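# Load the gear blank into the gear shaper chuck

## Task

Place the gear blank inside the gear shaper's chuck so that it stays seated there once the robot lets go.

## Robot and tools

Robot: two arms, left_arm and right_arm, each a six-joint arm ending in a two-finger parallel gripper with a wrist camera. The left arm's base is at about (0, +0.265, -0.015) m in the scene frame and the right arm's at about (+0.004, -0.339, -0.018) m. Both bases are nearly level.

Frames. Scene frame: origin at table-top height, midway between the arms, a little behind the table's near edge; +x points out over the table, +y toward the left arm, +z up. Left and right are arm names and do not match image sides. Each arm reports its hand position, orientation and targets in its own base frame. Fixed cameras and the table use the scene frame. Motion offsets use the axes of that arm's current Hand target. The gripper's fingers point along its own +z and close along its y. end_effector_position is the spot between the finger pads, about 1 cm short of the tips.

Row layout (shared by execute_actions and move): 14 numbers, each in [-1, 1]. The first 7 are left_arm: dx, dy, dz, rx, ry, rz, opening. The last 7 are right_arm in the same order. Both arms must always be present. dx..rz are an offset from that arm's Hand target as it stood when the action or move began, never an absolute pose; 1.0 equals 0.6 m of travel or 180 degrees of turn. rx, ry, rz form one rotation vector. Opening is absolute: +1 fully open (0.093 m), -1 closed. Sending all six pose numbers as 0 re-asks for the current Hand target. Sending the same nonzero offset again moves the arm further. To keep a gripper unchanged, resend its present opening; 0 means half open, not no change.

execute_actions(actions, cameras): actions is a list of actions. Each action is a table of up to 15 rows, one per 1/30 s step. Every row counts from the action's start pose, and a short table repeats its last row. Images come back only for an empty actions list or when cameras names them. ["all"] asks for every camera and [] for none.

move(target, speed, blend, opening_speed, grip_force, blocking, cameras): drives each gripper in a straight line toward target. target is one 14-number row or a list of up to 15 rows, all offsets from the same starting Hand targets. speed is in m/s, 0.002 to 2.9, default 0.25; turning is capped at twice that in rad/s. You can give one speed per target. blend is in metres and rounds corners in a list; 0 stops at each point. opening_speed is on the -1..+1 scale per second, at least 0.2. grip_force is newtons per pad, 10 to 50, one value or one per arm; it stays set. Low forces close slowly. blocking=false returns after about 0.5 s while the move continues. A move lasts at most 10 s and does not avoid obstacles or the other arm. The result adds a move: line such as done, off_target, moving, held or fault, plus limits such as paced or held. done means the arm is at rest within 10 mm and 2 degrees of its target. It says nothing about contact.

wait(seconds 0 to 10) lets time pass while each arm holds its command. stop brakes a running move. zoom_image(camera, region [x0,y0,x1,y1], at most 504x504 px) enlarges part of that camera's latest picture. Cameras: cam_head_left, cam_head_right, cam_high, cam_low, cam_left_wrist, cam_right_wrist, all 896x504. read_manual only returns licence text. finished_scene(scene) ends the scene for good; call it only once the blank sits in the chuck by itself.

Results list each arm's end_effector_position (m) and end_effector_quat_wxyz in its base frame, plus Hand target and joint positions. The last joint entry is the finger gap in metres. You also get joint torques, joint velocities, motor temperatures and Tool commands. grip_measured runs from +1 (open) to -1 (closed). The pads meet near -0.94, and each millimetre of object width adds about 0.0208. To grip a rigid part firmly, send about 0.24 below the reading for its width. To release, send well above it. The gripper often stops short of or below its target, and may tilt, especially at long reach. Check the result after every move and correct it with an offset. Orientation commands are clipped to within 40 degrees of the current orientation per step.

Avoid: dropping the blank or letting it fall off the table; releasing a part that is still moving; fast impacts on the machine, table or fixtures (the bar, plate and low rail near the bases); contact between the two arms or grippers; and strain on wrist camera cables. Keep paths away from an arm's own base. Avoid long holds at full stretch or pushing into things: that heats motors, and overheating folds or drops the arm. Slow down close to contact, because faster moves and targets deeper past the contact push harder. A stopped arm keeps pressing until you command it back. Loose objects may get nudged now and then.

Each tool is called after ">>>" as name(argument=value, ...) on one line, values as JSON.

## Session

>>> execute_actions(actions=[])

Scene clock: 0.00 s.
left_arm: end_effector_position=(+0.3696, +0.0953, +0.2139) grip_measured=+1.000 end_effector_quat_wxyz=(+0.387, -0.301, +0.871, +0.027) | right_arm: end_effector_position=(+0.4010, +0.1275, +0.0901) grip_measured=+1.000 end_effector_quat_wxyz=(+0.388, -0.131, +0.895, +0.176)
Joint positions: left_arm=[0.184 1.338 1.152 -0.601 -0.155 -0.417 0.093] | right_arm=[0.194 1.595 0.809 0.059 -0.287 0.033 0.093]
Joint velocities: within noise
Joint torques (N m): no reading
Motor temperatures (°C): left_arm=[29 32 29 28 29 25 27] | right_arm=[25 28 31 29 28 25 28]
Heat: left arm: 32 °C; right arm: 31 °C.
Hand target: left_arm +0.3693, +0.0950, +0.2181; +0.390, -0.301, +0.870, +0.026 | right_arm +0.4086, +0.1274, +0.1036; +0.408, -0.132, +0.886, +0.175
Tool commands: left_gripper/opening=+1.0 right_gripper/opening=+1.0

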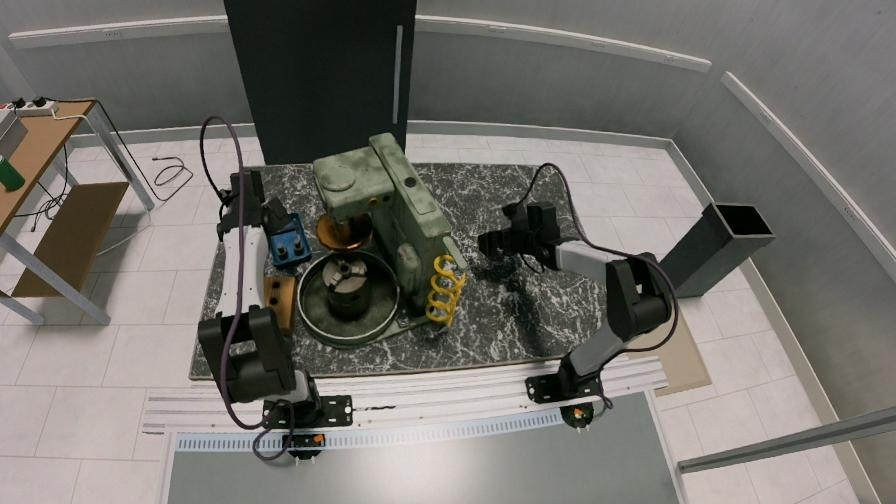

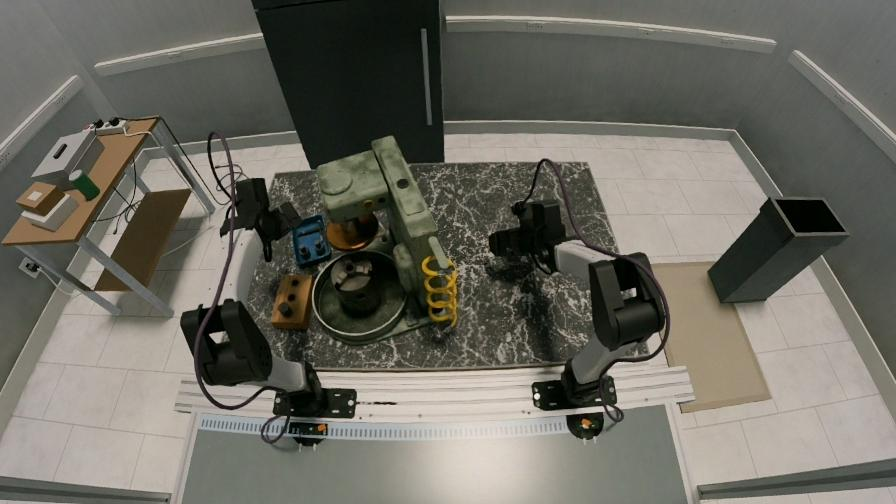

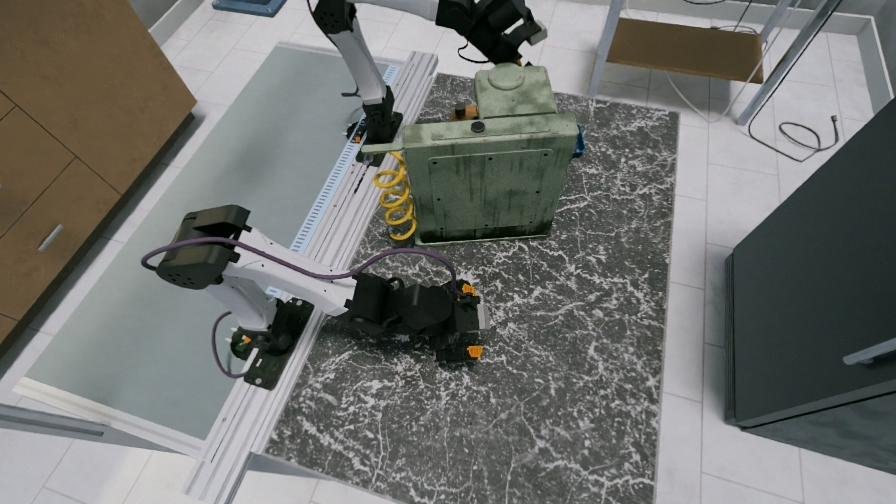

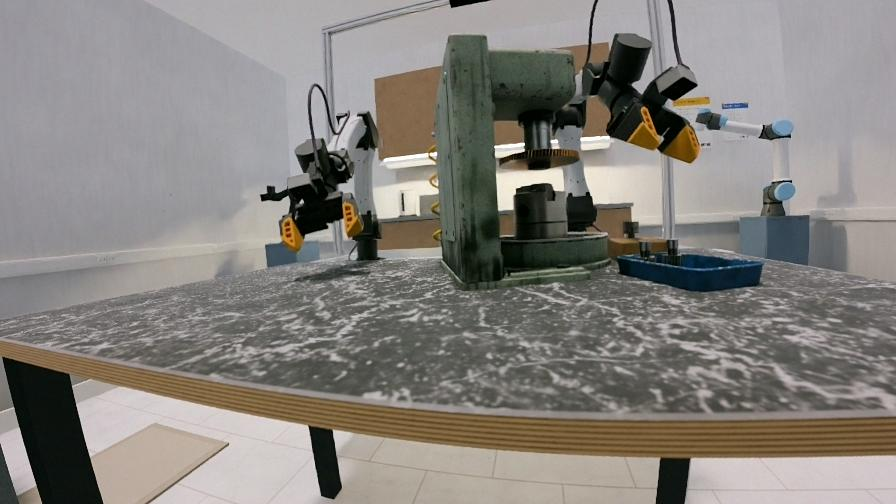

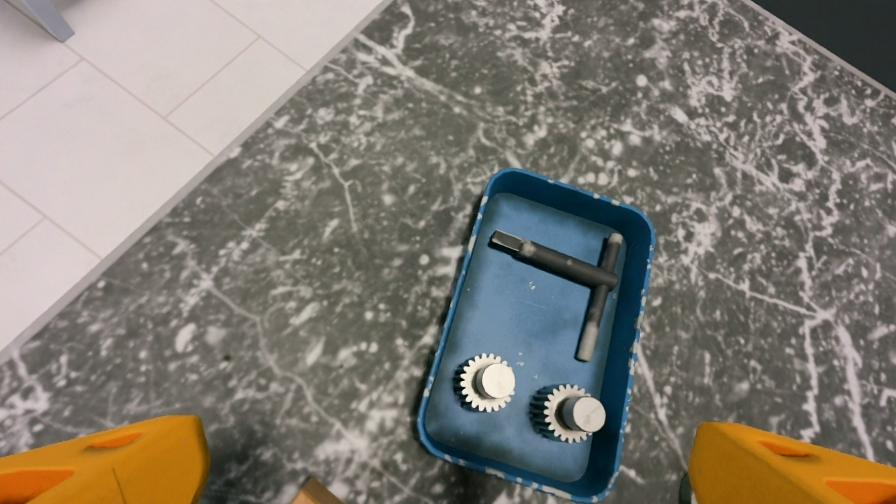

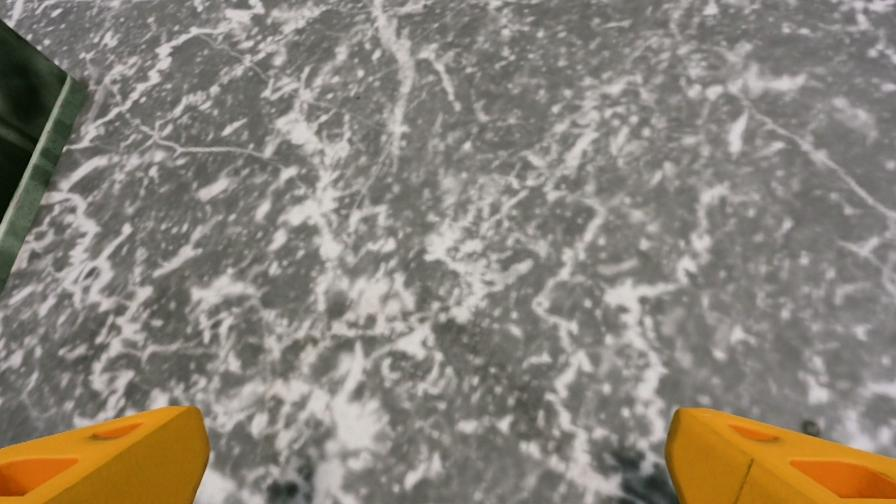

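>>> zoom_image(camera="cam_head_right", region=[260, 200, 420, 350])

>>> zoom_image(camera="cam_left_wrist", region=[420, 300, 660, 504])

>>> zoom_image(camera="cam_low", region=[420, 90, 780, 300])

>>> zoom_image(camera="cam_head_left", region=[240, 200, 410, 350])

Scaled by 3.150 from the camera's 896x504 image, which has a finer 1280x720 frame.

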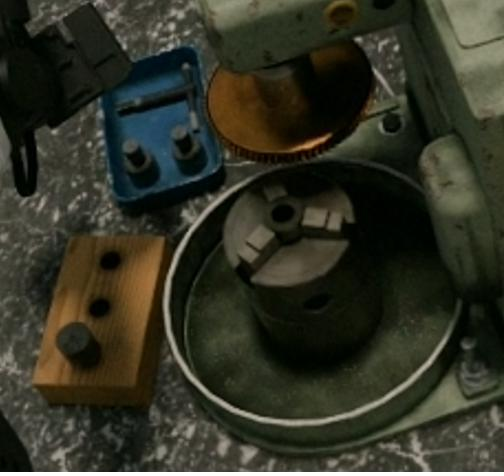

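Scaled by 2.100 from the camera's 896x504 image, which has a finer 1280x720 frame.

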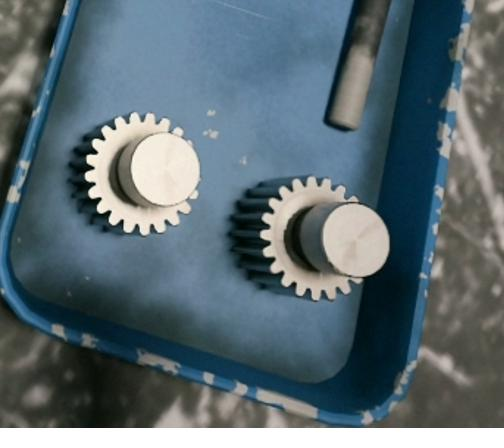

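Scaled by 1.400 from the camera's 896x504 image, which has a finer 1280x720 frame.

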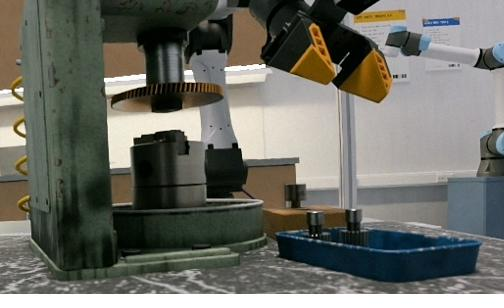

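Scaled by 2.965 from the camera's 896x504 image, which has a finer 1280x720 frame.

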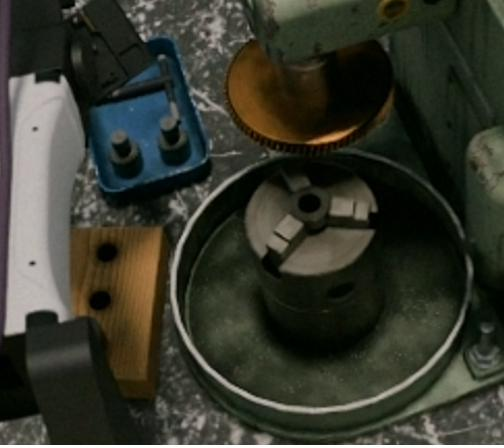

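>>> move(target=[0.0907,0.1022,-0.1953,0,0,0.085,1,0,0,0,0,0,0,1], cameras=["cam_left_wrist","cam_head_left","cam_head_right","cam_low"])

>>> zoom_image(camera="cam_head_left", region=[230, 180, 420, 350])

>>> zoom_image(camera="cam_low", region=[440, 90, 700, 290])

Scene clock: 28.57 s.
left_arm: end_effector_position=(+0.2344, +0.0866, +0.2578) grip_measured=+1.000 end_effector_quat_wxyz=(+0.398, -0.188, +0.895, +0.079) | right_arm: end_effector_position=(+0.4010, +0.1275, +0.0901) grip_measured=+1.000 end_effector_quat_wxyz=(+0.388, -0.131, +0.895, +0.176)
Joint positions: left_arm=[0.305 0.841 1.054 -0.952 -0.073 -0.077 0.093] | right_arm=[0.194 1.595 0.809 0.059 -0.287 0.033 0.093]
Joint torques (N m): left_arm=[0.84 -1.06 5.87 1.5 0.17 0.13] | right_arm=[-0.25 -7.58 6.79 1.83 -0.07 -0.01]
Motor temperatures (°C): left_arm=[29 34 33 33 28 25 27] | right_arm=[25 32 37 34 28 25 28]
Heat: left arm: 34 °C; right arm: 37 °C.
Hand target: left_arm +0.2303, +0.0850, +0.2502; +0.383, -0.182, +0.902, +0.078 | right_arm +0.4086, +0.1274, +0.1036; +0.408, -0.132, +0.886, +0.175
Off the commanded pose: left_arm 0.009 m, 2 deg | right_arm 0.016 m, 3 deg.
move: off_target (right_arm)
camera_calibration:
cam_left_wrist: T_world_to_cam=[[0.423347, -0.905906, -0.0105382, -0.0162778], [-0.841586, -0.388929, -0.37479, 0.364191], [0.335426, 0.167535, -0.92705, 0.230267], [0, 0, 0, 1]] pos_world=[0.236151, 0.0883204, 0.349793]
Images, in order (width x height): cam_head_left 896x504, cam_head_right 896x504, cam_low 896x504, cam_left_wrist 896x504.

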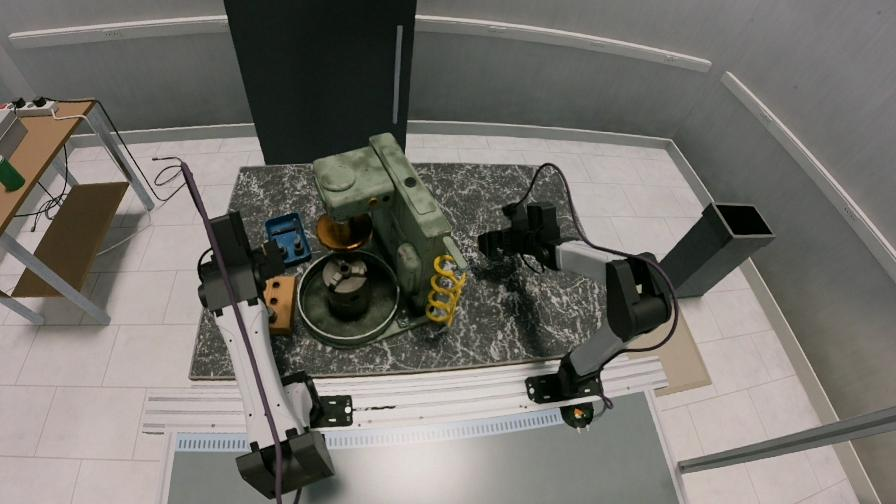

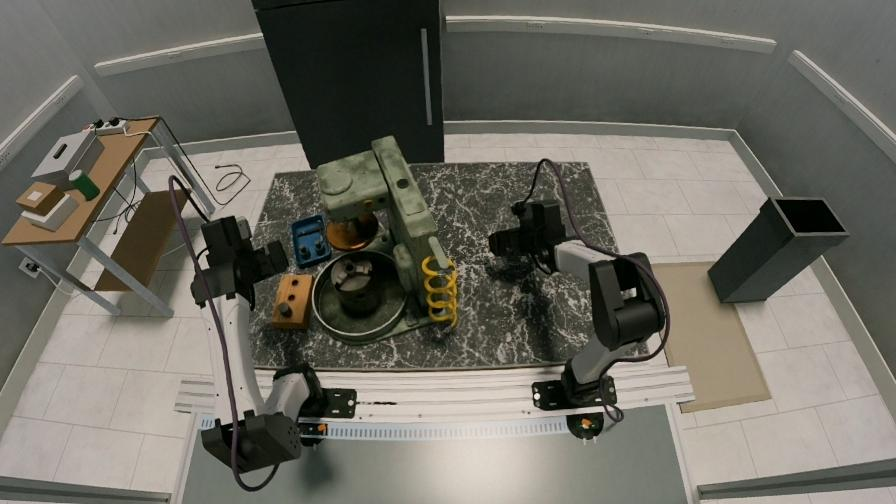

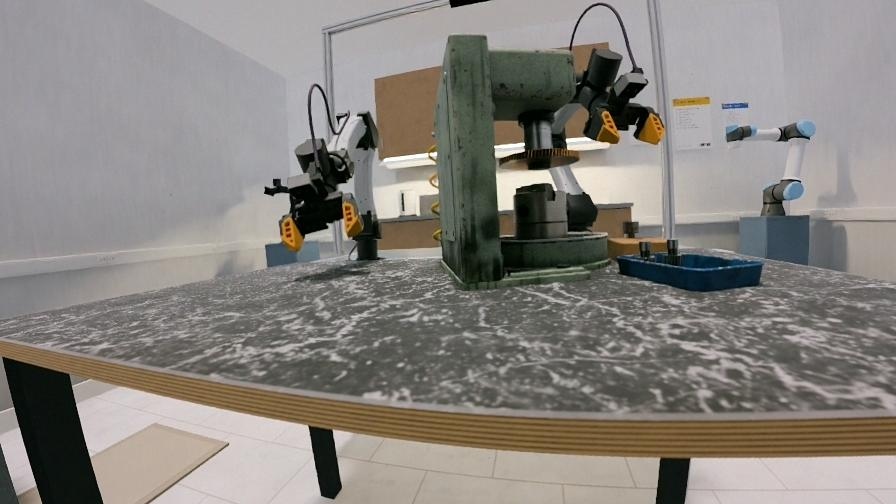

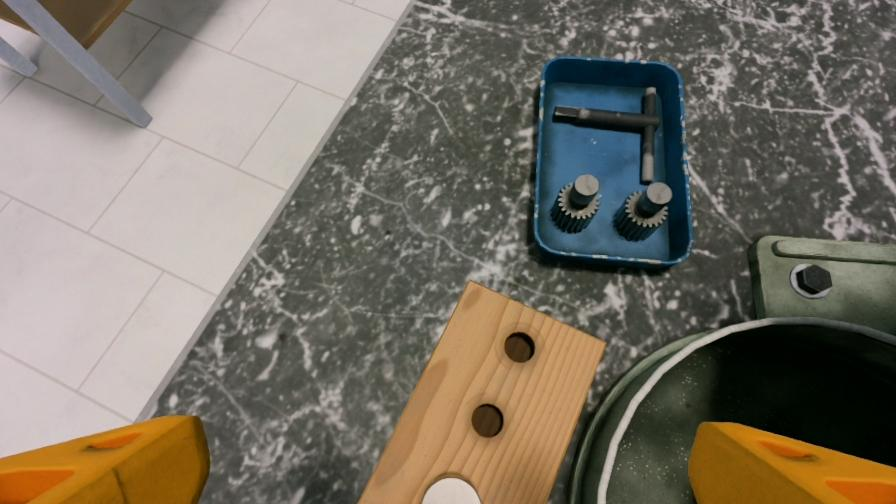

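Scaled by 2.653 from the camera's 896x504 image, which has a finer 1280x720 frame.

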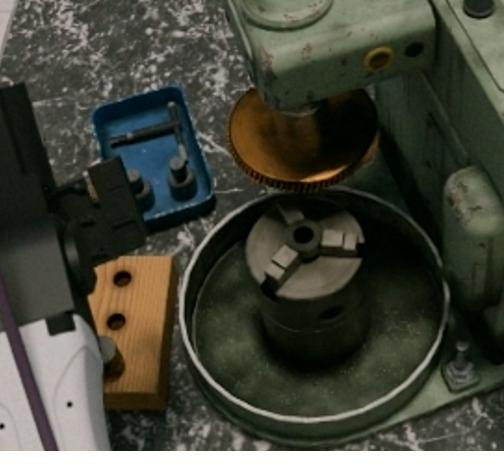

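Scaled by 1.938 from the camera's 896x504 image, which has a finer 1280x720 frame.

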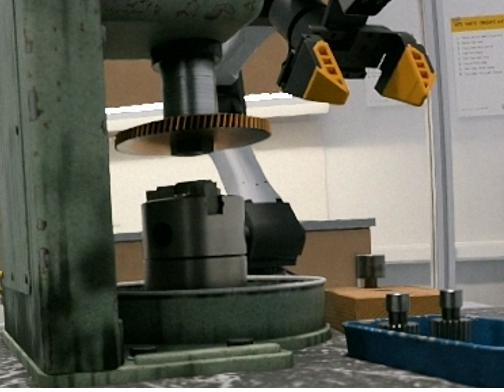

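>>> move(target=[0.1829,0.003,0.1175,0,0,0,0.4,0,0,0,0,0,0,1], cameras=["cam_left_wrist","cam_low","cam_head_right"])

>>> zoom_image(camera="cam_low", region=[550, 120, 750, 270])

Scene clock: 62.33 s.
left_arm: end_effector_position=(+0.2042, +0.0772, +0.1237) grip_measured=+0.402 end_effector_quat_wxyz=(+0.379, -0.189, +0.902, +0.077) | right_arm: end_effector_position=(+0.4010, +0.1275, +0.0901) grip_measured=+1.000 end_effector_quat_wxyz=(+0.388, -0.131, +0.895, +0.176)
Joint positions: left_arm=[0.305 0.561 0.479 -0.696 -0.073 -0.077 0.064] | right_arm=[0.194 1.595 0.809 0.059 -0.287 0.033 0.093]
Joint torques (N m): left_arm=[0.39 -0.05 6.19 1.86 0.12 0.12] | right_arm=[-0.28 -7.58 6.76 1.82 -0.07 -0.01]
Heat: left arm: 34 °C; right arm: 40 °C.
Hand target: left_arm +0.2061, +0.0769, +0.1221; +0.383, -0.182, +0.902, +0.078 | right_arm +0.4086, +0.1274, +0.1036; +0.408, -0.132, +0.886, +0.175
Off the commanded pose: left_arm 0.002 m, 1 deg | right_arm 0.016 m, 3 deg.
move: off_target (right_arm)
camera_calibration:
cam_left_wrist: T_world_to_cam=[[0.422639, -0.906156, -0.0160648, -0.012672], [-0.855197, -0.392878, -0.33806, 0.283428], [0.300024, 0.156616, -0.940987, 0.127497], [0, 0, 0, 1]] pos_world=[0.20949, 0.0799017, 0.215585]
Images, in order (width x height): cam_head_right 896x504, cam_low 896x504, cam_left_wrist 896x504.

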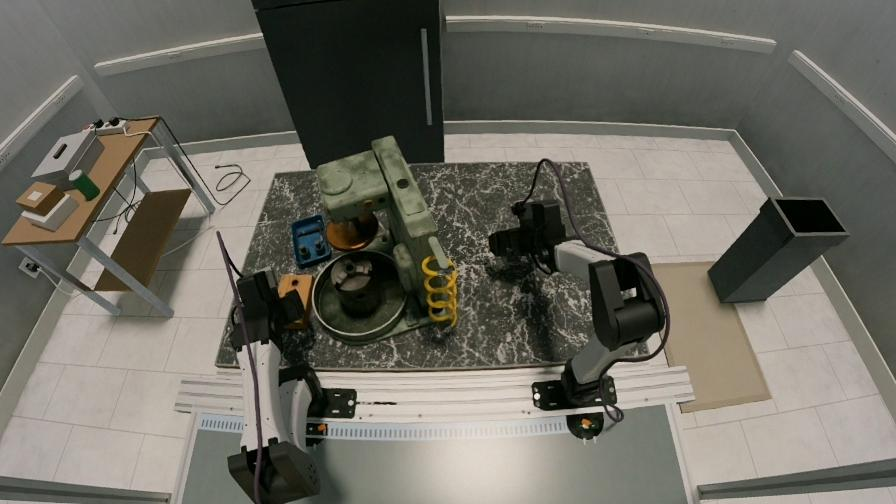

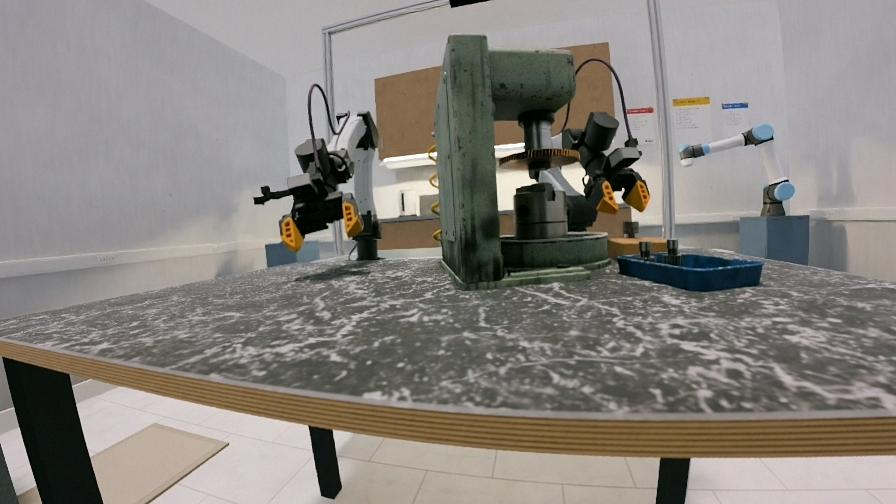

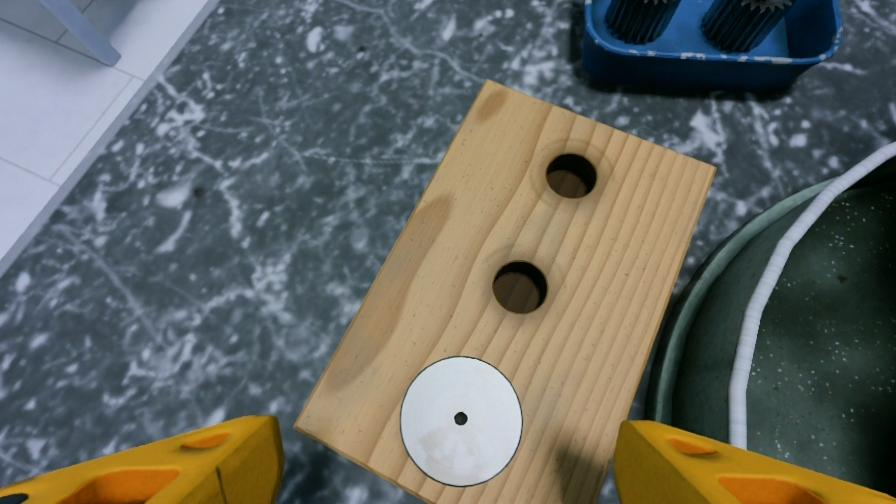

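Scaled by 2.520 from the camera's 896x504 image, which has a finer 1280x720 frame.

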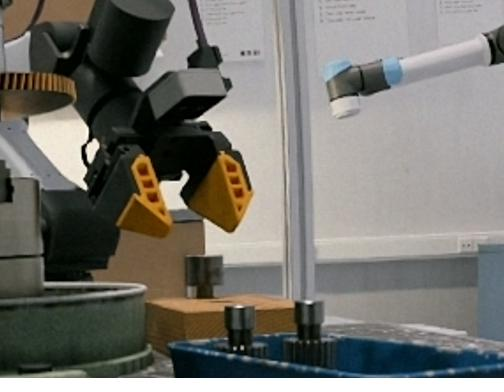

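>>> move(target=[[0.0433,-0.0055,0.0597,0,0,0,0.4,0,0,0,0,0,0,1],[0.0433,-0.0055,0.0597,0,0,0,-0.6,0,0,0,0,0,0,1]], opening_speed=1, cameras=["cam_left_wrist","cam_low"])

>>> zoom_image(camera="cam_low", region=[500, 120, 700, 270])

Scene clock: 80.03 s.
left_arm: end_effector_position=(+0.2136, +0.0771, +0.0820) grip_measured=-0.476 end_effector_quat_wxyz=(+0.383, -0.182, +0.902, +0.078) | right_arm: end_effector_position=(+0.4010, +0.1275, +0.0901) grip_measured=+1.000 end_effector_quat_wxyz=(+0.388, -0.131, +0.895, +0.176)
Joint positions: left_arm=[0.287 0.595 0.312 -0.489 -0.081 -0.077 0.022] | right_arm=[0.194 1.595 0.809 0.059 -0.287 0.033 0.093]
Joint torques (N m): left_arm=[-0.14 0.16 6.11 1.87 0.02 -0.03] | right_arm=[-0.28 -7.61 6.78 1.83 -0.07 -0.01]
Heat: left arm: 35 °C; right arm: 40 °C.
Hand target: left_arm +0.2145, +0.0768, +0.0785; +0.383, -0.182, +0.902, +0.078 | right_arm +0.4086, +0.1274, +0.1036; +0.408, -0.132, +0.886, +0.175
Off the commanded pose: left_arm 0.004 m, 0 deg | right_arm 0.016 m, 3 deg.
move: off_target (right_arm)
camera_calibration:
cam_left_wrist: T_world_to_cam=[[0.411101, -0.911365, -0.020247, -0.0141156], [-0.858525, -0.379608, -0.344722, 0.277606], [0.306482, 0.159098, -0.938486, 0.0836218], [0, 0, 0, 1]] pos_world=[0.218506, 0.0792126, 0.173889]
Images, in order (width x height): cam_low 896x504, cam_left_wrist 896x504.

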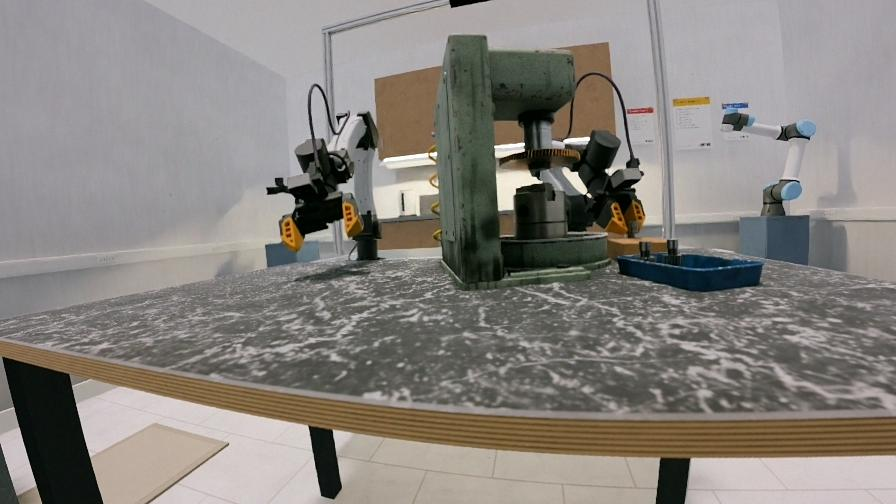

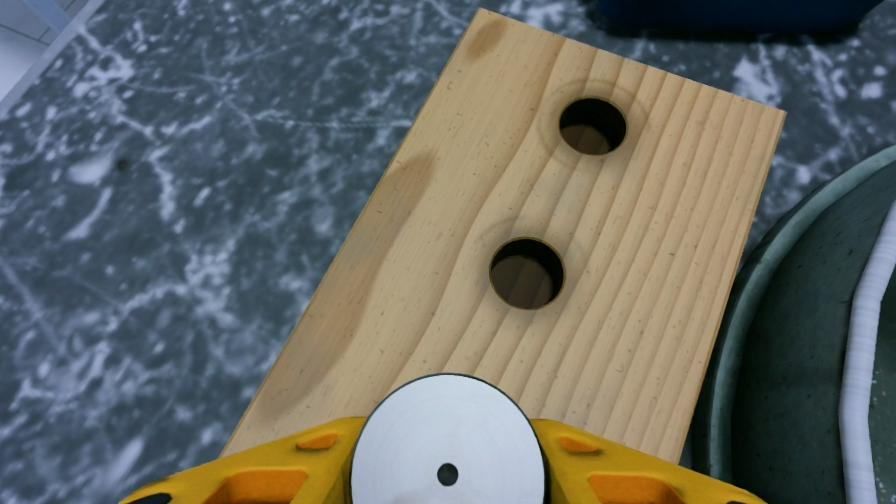

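Scaled by 2.520 from the camera's 896x504 image, which has a finer 1280x720 frame.

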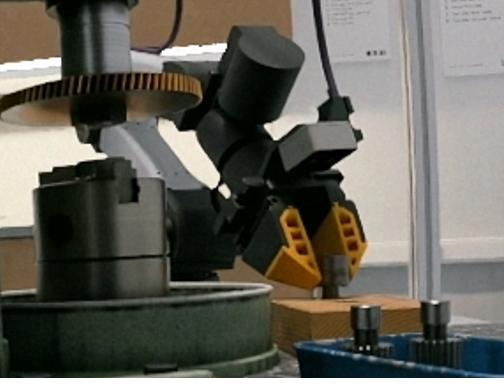

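>>> move(target=[[-0.1439,0.0003,-0.1387,0,0,0,-0.75,0,0,0,0,0,0,1],[-0.1515,-0.2072,-0.2788,0.1519,-0.0003,0.1464,-0.75,0,0,0,0,0,0,1]], blend=[0.03,0], speed=0.2, cameras=["cam_left_wrist","cam_low"])

>>> zoom_image(camera="cam_low", region=[480, 60, 680, 260])

Scene clock: 93.90 s.
left_arm: end_effector_position=(+0.2080, -0.0573, +0.2454) grip_measured=-0.490 end_effector_quat_wxyz=(+0.370, +0.112, +0.921, -0.047) | right_arm: end_effector_position=(+0.4010, +0.1275, +0.0901) grip_measured=+1.000 end_effector_quat_wxyz=(+0.388, -0.131, +0.895, +0.176)
Joint positions: left_arm=[-0.292 0.76 1.038 -1.084 -0.03 -0.038 0.022] | right_arm=[0.194 1.595 0.809 0.059 -0.287 0.033 0.093]
Joint torques (N m): left_arm=[-0.13 -0.18 9.43 1.69 0.14 0.14] | right_arm=[-0.29 -7.61 6.8 1.82 -0.07 -0.01]
Heat: left arm: 37 °C; right arm: 41 °C.
Hand target: left_arm +0.2101, -0.0600, +0.2600; +0.388, +0.121, +0.912, -0.051 | right_arm +0.4086, +0.1274, +0.1036; +0.408, -0.132, +0.886, +0.175
Off the commanded pose: left_arm 0.015 m, 3 deg | right_arm 0.016 m, 3 deg.
move: off_target (left_arm, right_arm)
camera_calibration:
cam_left_wrist: T_world_to_cam=[[-0.217562, -0.975914, -0.0160785, -0.00494294], [-0.927104, 0.211776, -0.309239, 0.317502], [0.305195, -0.0523723, -0.950849, 0.251221], [0, 0, 0, 1]] pos_world=[0.216611, -0.0589062, 0.336978]
Images, in order (width x height): cam_low 896x504, cam_left_wrist 896x504.

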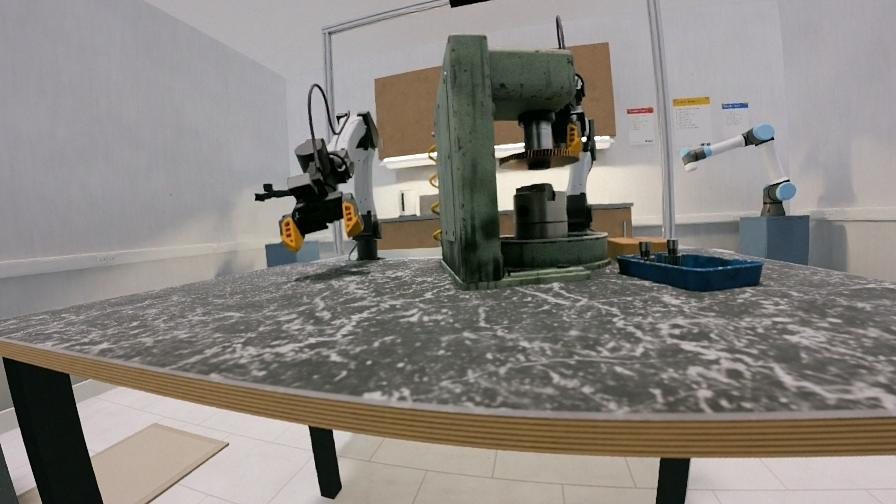

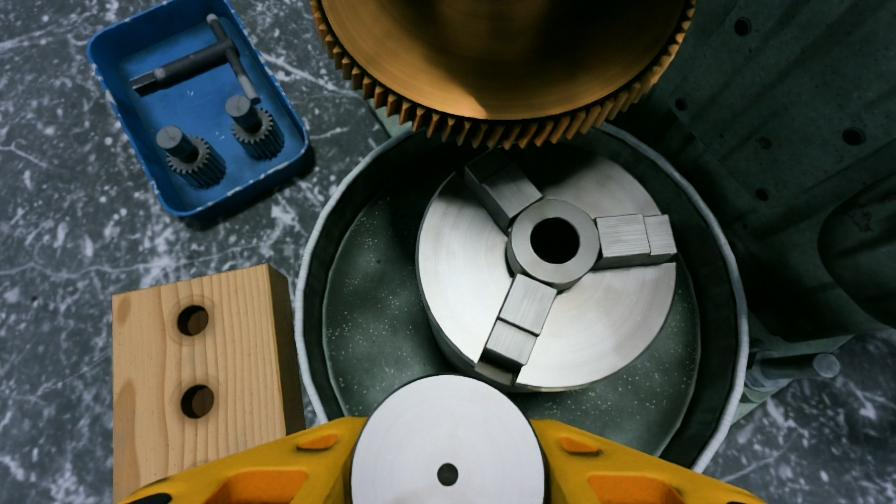

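Scaled by 2.520 from the camera's 896x504 image, which has a finer 1280x720 frame.

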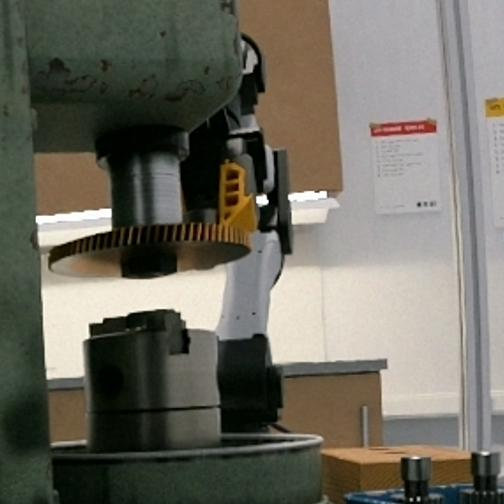

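>>> move(target=[-0.0762,-0.0568,0.0865,0,-0.013,0,-0.75,0,0,0,0,0,0,1], speed=0.15, cameras=["cam_left_wrist","cam_low","cam_head_left"])

>>> zoom_image(camera="cam_low", region=[480, 100, 620, 240])

>>> zoom_image(camera="cam_head_left", region=[270, 180, 410, 320])

Scene clock: 117.00 s.
left_arm: end_effector_position=(+0.2558, -0.1060, +0.2344) grip_measured=-0.490 end_effector_quat_wxyz=(+0.370, +0.133, +0.918, -0.044) | right_arm: end_effector_position=(+0.4010, +0.1275, +0.0901) grip_measured=+1.000 end_effector_quat_wxyz=(+0.388, -0.131, +0.895, +0.176)
Joint positions: left_arm=[-0.487 0.974 1.049 -0.894 -0.154 -0.137 0.022] | right_arm=[0.194 1.595 0.809 0.059 -0.287 0.033 0.093]
Joint torques (N m): left_arm=[-0.08 -1.68 10.1 2.04 -0.14 -0.16] | right_arm=[-0.25 -7.57 6.75 1.84 -0.08 -0.01]
Motor temperatures (°C): left_arm=[29 31 36 36 28 25 29] | right_arm=[25 35 42 38 28 25 27]
Heat: left arm: 36 °C; right arm: 42 °C.
Hand target: left_arm +0.2678, -0.1110, +0.2569; +0.406, +0.120, +0.904, -0.054 | right_arm +0.4086, +0.1274, +0.1036; +0.408, -0.132, +0.886, +0.175
Off the commanded pose: left_arm 0.026 m, 5 deg | right_arm 0.016 m, 3 deg.
move: off_target (left_arm, right_arm)
camera_calibration:
cam_left_wrist: T_world_to_cam=[[-0.253314, -0.966631, -0.0381593, -0.0270148], [-0.917033, 0.252503, -0.308694, 0.370442], [0.308029, -0.0432033, -0.950396, 0.223768], [0, 0, 0, 1]] pos_world=[0.263937, -0.109983, 0.325991]
Images, in order (width x height): cam_head_left 896x504, cam_low 896x504, cam_left_wrist 896x504.

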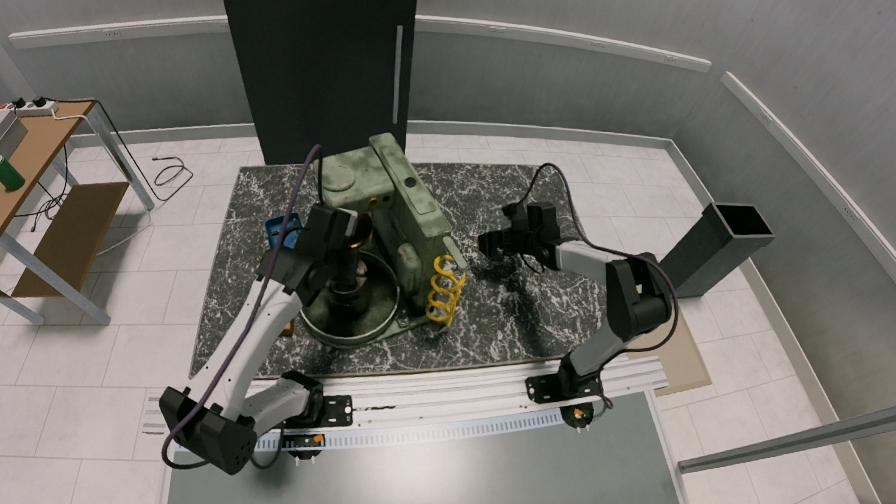

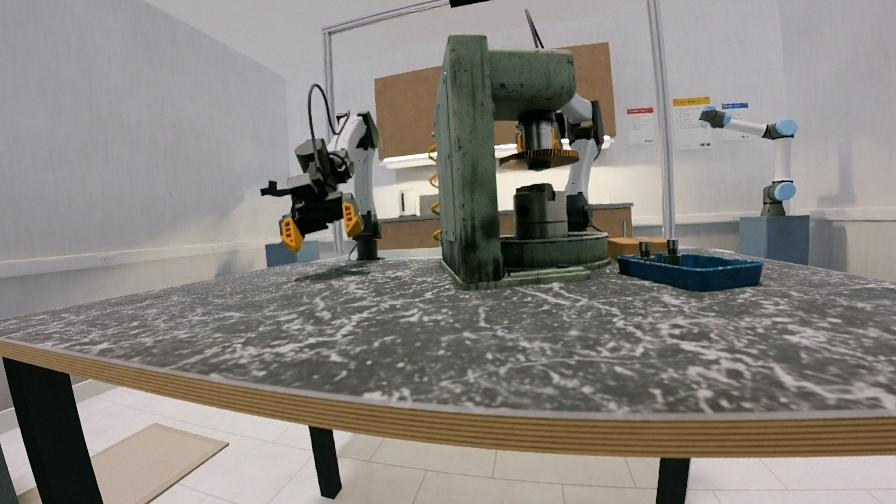

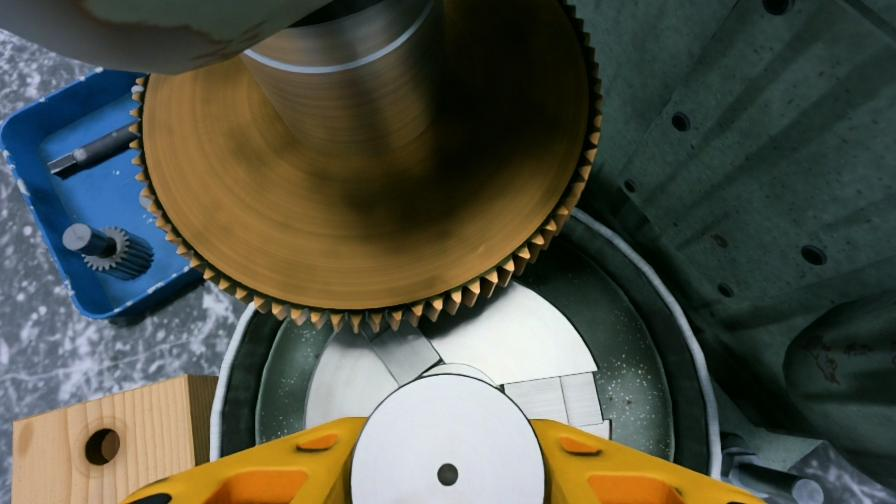

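Scaled by 3.600 from the camera's 896x504 image, which has a finer 1280x720 frame.

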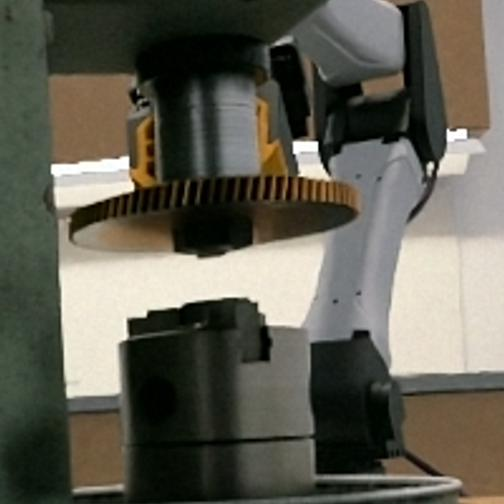

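Scaled by 3.600 from the camera's 896x504 image, which has a finer 1280x720 frame.

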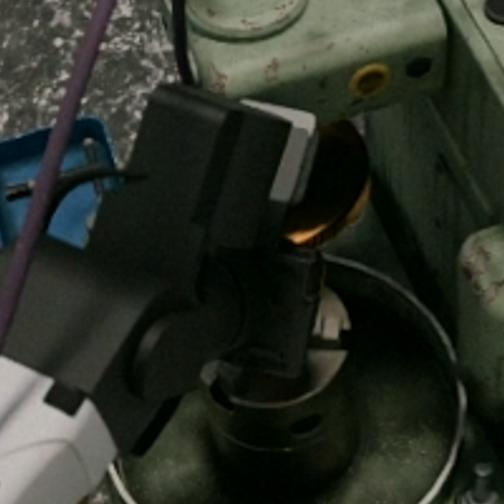

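>>> move(target=[0.021,-0.0097,-0.0237,0,-0.013,0,-0.75,0,0,0,0,0,0,1], speed=0.15, cameras=["cam_left_wrist"])

>>> zoom_image(camera="cam_left_wrist", region=[300, 250, 600, 504])

Scene clock: 131.97 s.
left_arm: end_effector_position=(+0.2432, -0.1096, +0.2496) grip_measured=-0.490 end_effector_quat_wxyz=(+0.404, +0.130, +0.904, -0.050) | right_arm: end_effector_position=(+0.4010, +0.1275, +0.0901) grip_measured=+1.000 end_effector_quat_wxyz=(+0.388, -0.131, +0.895, +0.176)
Joint positions: left_arm=[-0.56 0.9 1.036 -0.89 -0.218 -0.179 0.022] | right_arm=[0.194 1.595 0.809 0.059 -0.287 0.033 0.093]
Joint torques (N m): left_arm=[-0.27 -2.18 6.27 2.1 -0.15 -0.14] | right_arm=[-0.29 -7.57 6.79 1.83 -0.07 -0.01]
Heat: left arm: 39 °C; right arm: 42 °C.
Hand target: left_arm +0.2480, -0.1117, +0.2569; +0.425, +0.119, +0.896, -0.056 | right_arm +0.4086, +0.1274, +0.1036; +0.408, -0.132, +0.886, +0.175
Off the commanded pose: left_arm 0.009 m, 3 deg | right_arm 0.016 m, 3 deg.
move: off_target (left_arm, right_arm)
camera_calibration:
cam_left_wrist: T_world_to_cam=[[-0.249893, -0.967678, -0.033966, -0.0350322], [-0.892929, 0.243872, -0.378424, 0.37504], [0.374476, -0.0642362, -0.925009, 0.217049], [0, 0, 0, 1]] pos_world=[0.24485, -0.111419, 0.341507]
Images, in order (width x height): cam_left_wrist 896x504.

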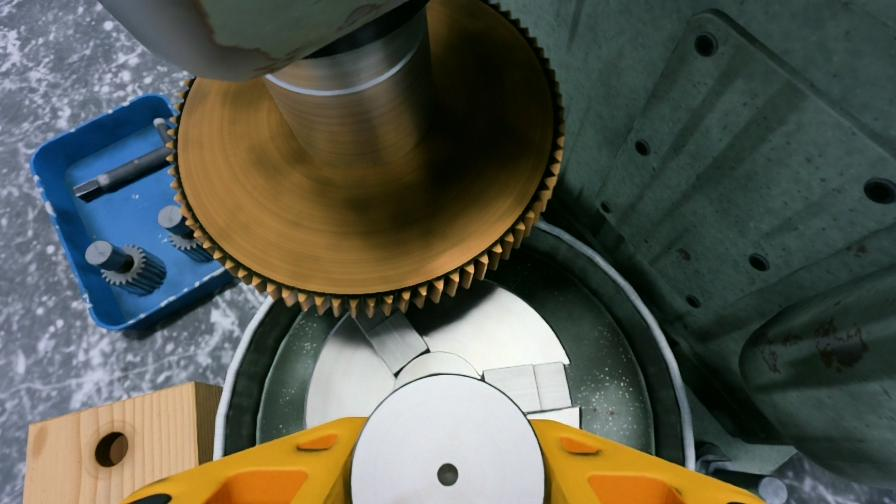

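Scaled by 1.680 from the camera's 896x504 image, which has a finer 1280x720 frame.

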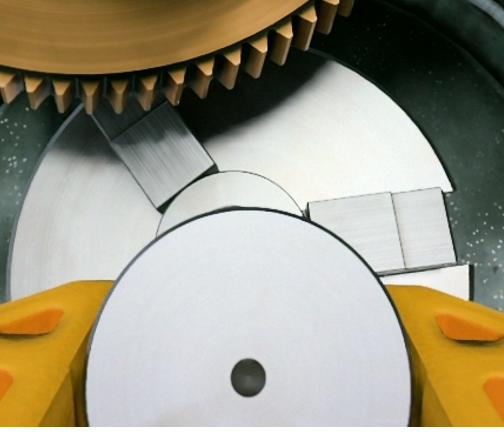

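>>> move(target=[-0.0122,0.0103,0.0333,0,0.011,0,-0.75,0,0,0,0,0,0,1], speed=0.15)

Scene clock: 143.93 s.
left_arm: end_effector_position=(+0.2576, -0.1053, +0.2378) grip_measured=-0.490 end_effector_quat_wxyz=(+0.385, +0.118, +0.914, -0.045) | right_arm: end_effector_position=(+0.4010, +0.1275, +0.0901) grip_measured=+1.000 end_effector_quat_wxyz=(+0.388, -0.131, +0.895, +0.176)
Joint positions: left_arm=[-0.496 0.959 1.036 -0.867 -0.179 -0.165 0.022] | right_arm=[0.194 1.595 0.809 0.059 -0.287 0.033 0.093]
Joint torques (N m): left_arm=[1.03 -1.02 8.18 2.17 0.11 0.17] | right_arm=[-0.27 -7.6 6.75 1.83 -0.08 0]
Motor temperatures (°C): left_arm=[29 31 37 41 28 25 29] | right_arm=[25 36 42 39 28 25 27]
Heat: left arm: 41 °C; right arm: 42 °C.
Hand target: left_arm +0.2689, -0.1110, +0.2500; +0.409, +0.120, +0.903, -0.054 | right_arm +0.4086, +0.1274, +0.1036; +0.408, -0.132, +0.886, +0.175
Off the commanded pose: left_arm 0.018 m, 3 deg | right_arm 0.016 m, 3 deg.
move: off_target (left_arm, right_arm)

>>> move(target=[-0.0035,-0.0052,0.014,0,0,0,-0.75,0,0,0,0,0,0,1], speed=0.1, cameras=["cam_left_wrist","cam_low"])

>>> zoom_image(camera="cam_low", region=[480, 120, 600, 220])

Scene clock: 149.30 s.
left_arm: end_effector_position=(+0.2587, -0.1059, +0.2359) grip_measured=-0.490 end_effector_quat_wxyz=(+0.382, +0.119, +0.915, -0.044) | right_arm: end_effector_position=(+0.4010, +0.1275, +0.0901) grip_measured=+1.000 end_effector_quat_wxyz=(+0.388, -0.131, +0.895, +0.176)
Joint positions: left_arm=[-0.496 0.967 1.036 -0.866 -0.178 -0.165 0.022] | right_arm=[0.194 1.595 0.809 0.059 -0.287 0.033 0.093]
Joint torques (N m): left_arm=[0.18 0.13 7.61 2.42 0.02 0.1] | right_arm=[-0.27 -7.54 6.78 1.83 -0.07 -0.01]
Heat: left arm: 42 °C; right arm: 42 °C.
Hand target: left_arm +0.2756, -0.1159, +0.2461; +0.409, +0.120, +0.903, -0.054 | right_arm +0.4086, +0.1274, +0.1036; +0.408, -0.132, +0.886, +0.175
Off the commanded pose: left_arm 0.022 m, 4 deg | right_arm 0.016 m, 3 deg.
move: off_target (left_arm, right_arm)
camera_calibration:
cam_left_wrist: T_world_to_cam=[[-0.22582, -0.973714, -0.0297569, -0.0359858], [-0.916292, 0.222676, -0.332904, 0.375916], [0.330779, -0.0479103, -0.942491, 0.216043], [0, 0, 0, 1]] pos_world=[0.26486, -0.108397, 0.327691]
Images, in order (width x height): cam_low 896x504, cam_left_wrist 896x504.

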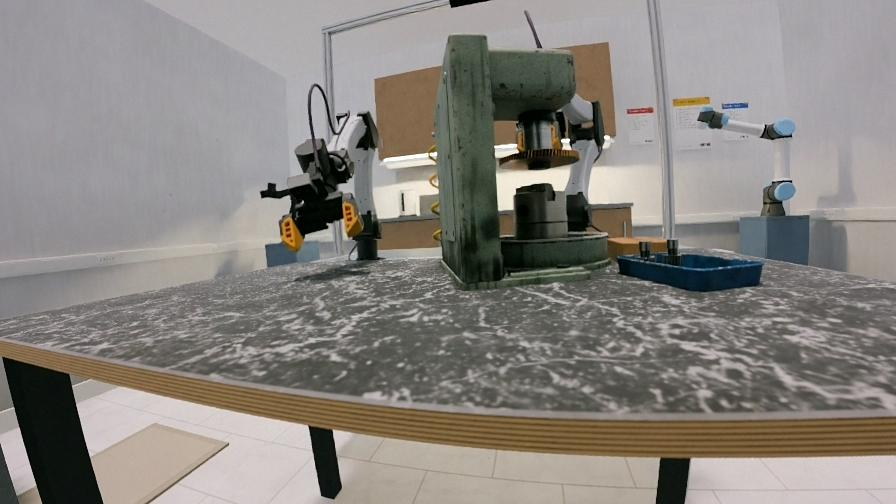

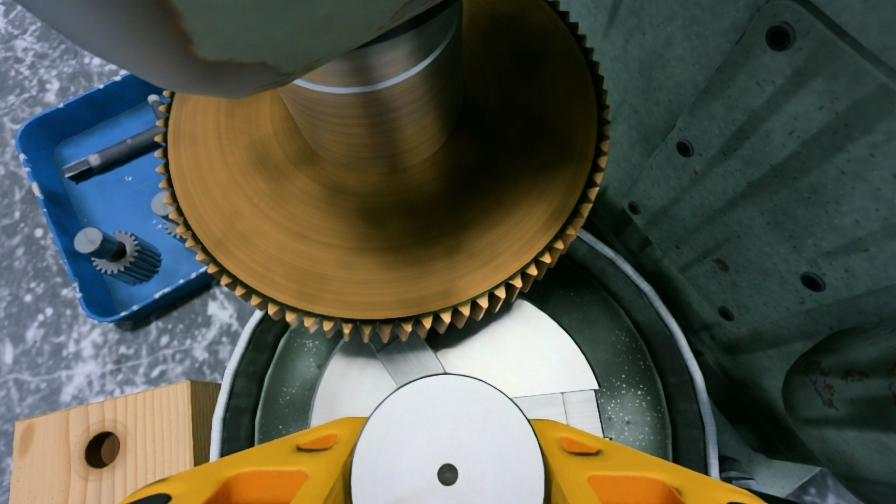

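Scaled by 4.200 from the camera's 896x504 image, which has a finer 1280x720 frame.

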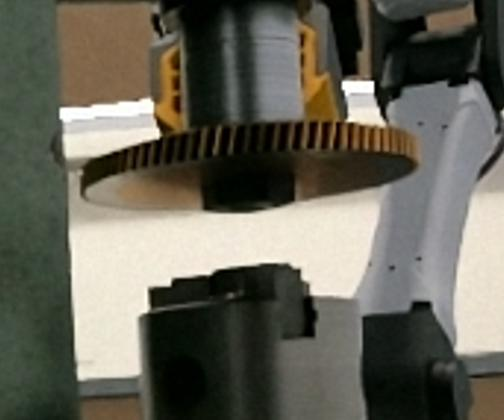

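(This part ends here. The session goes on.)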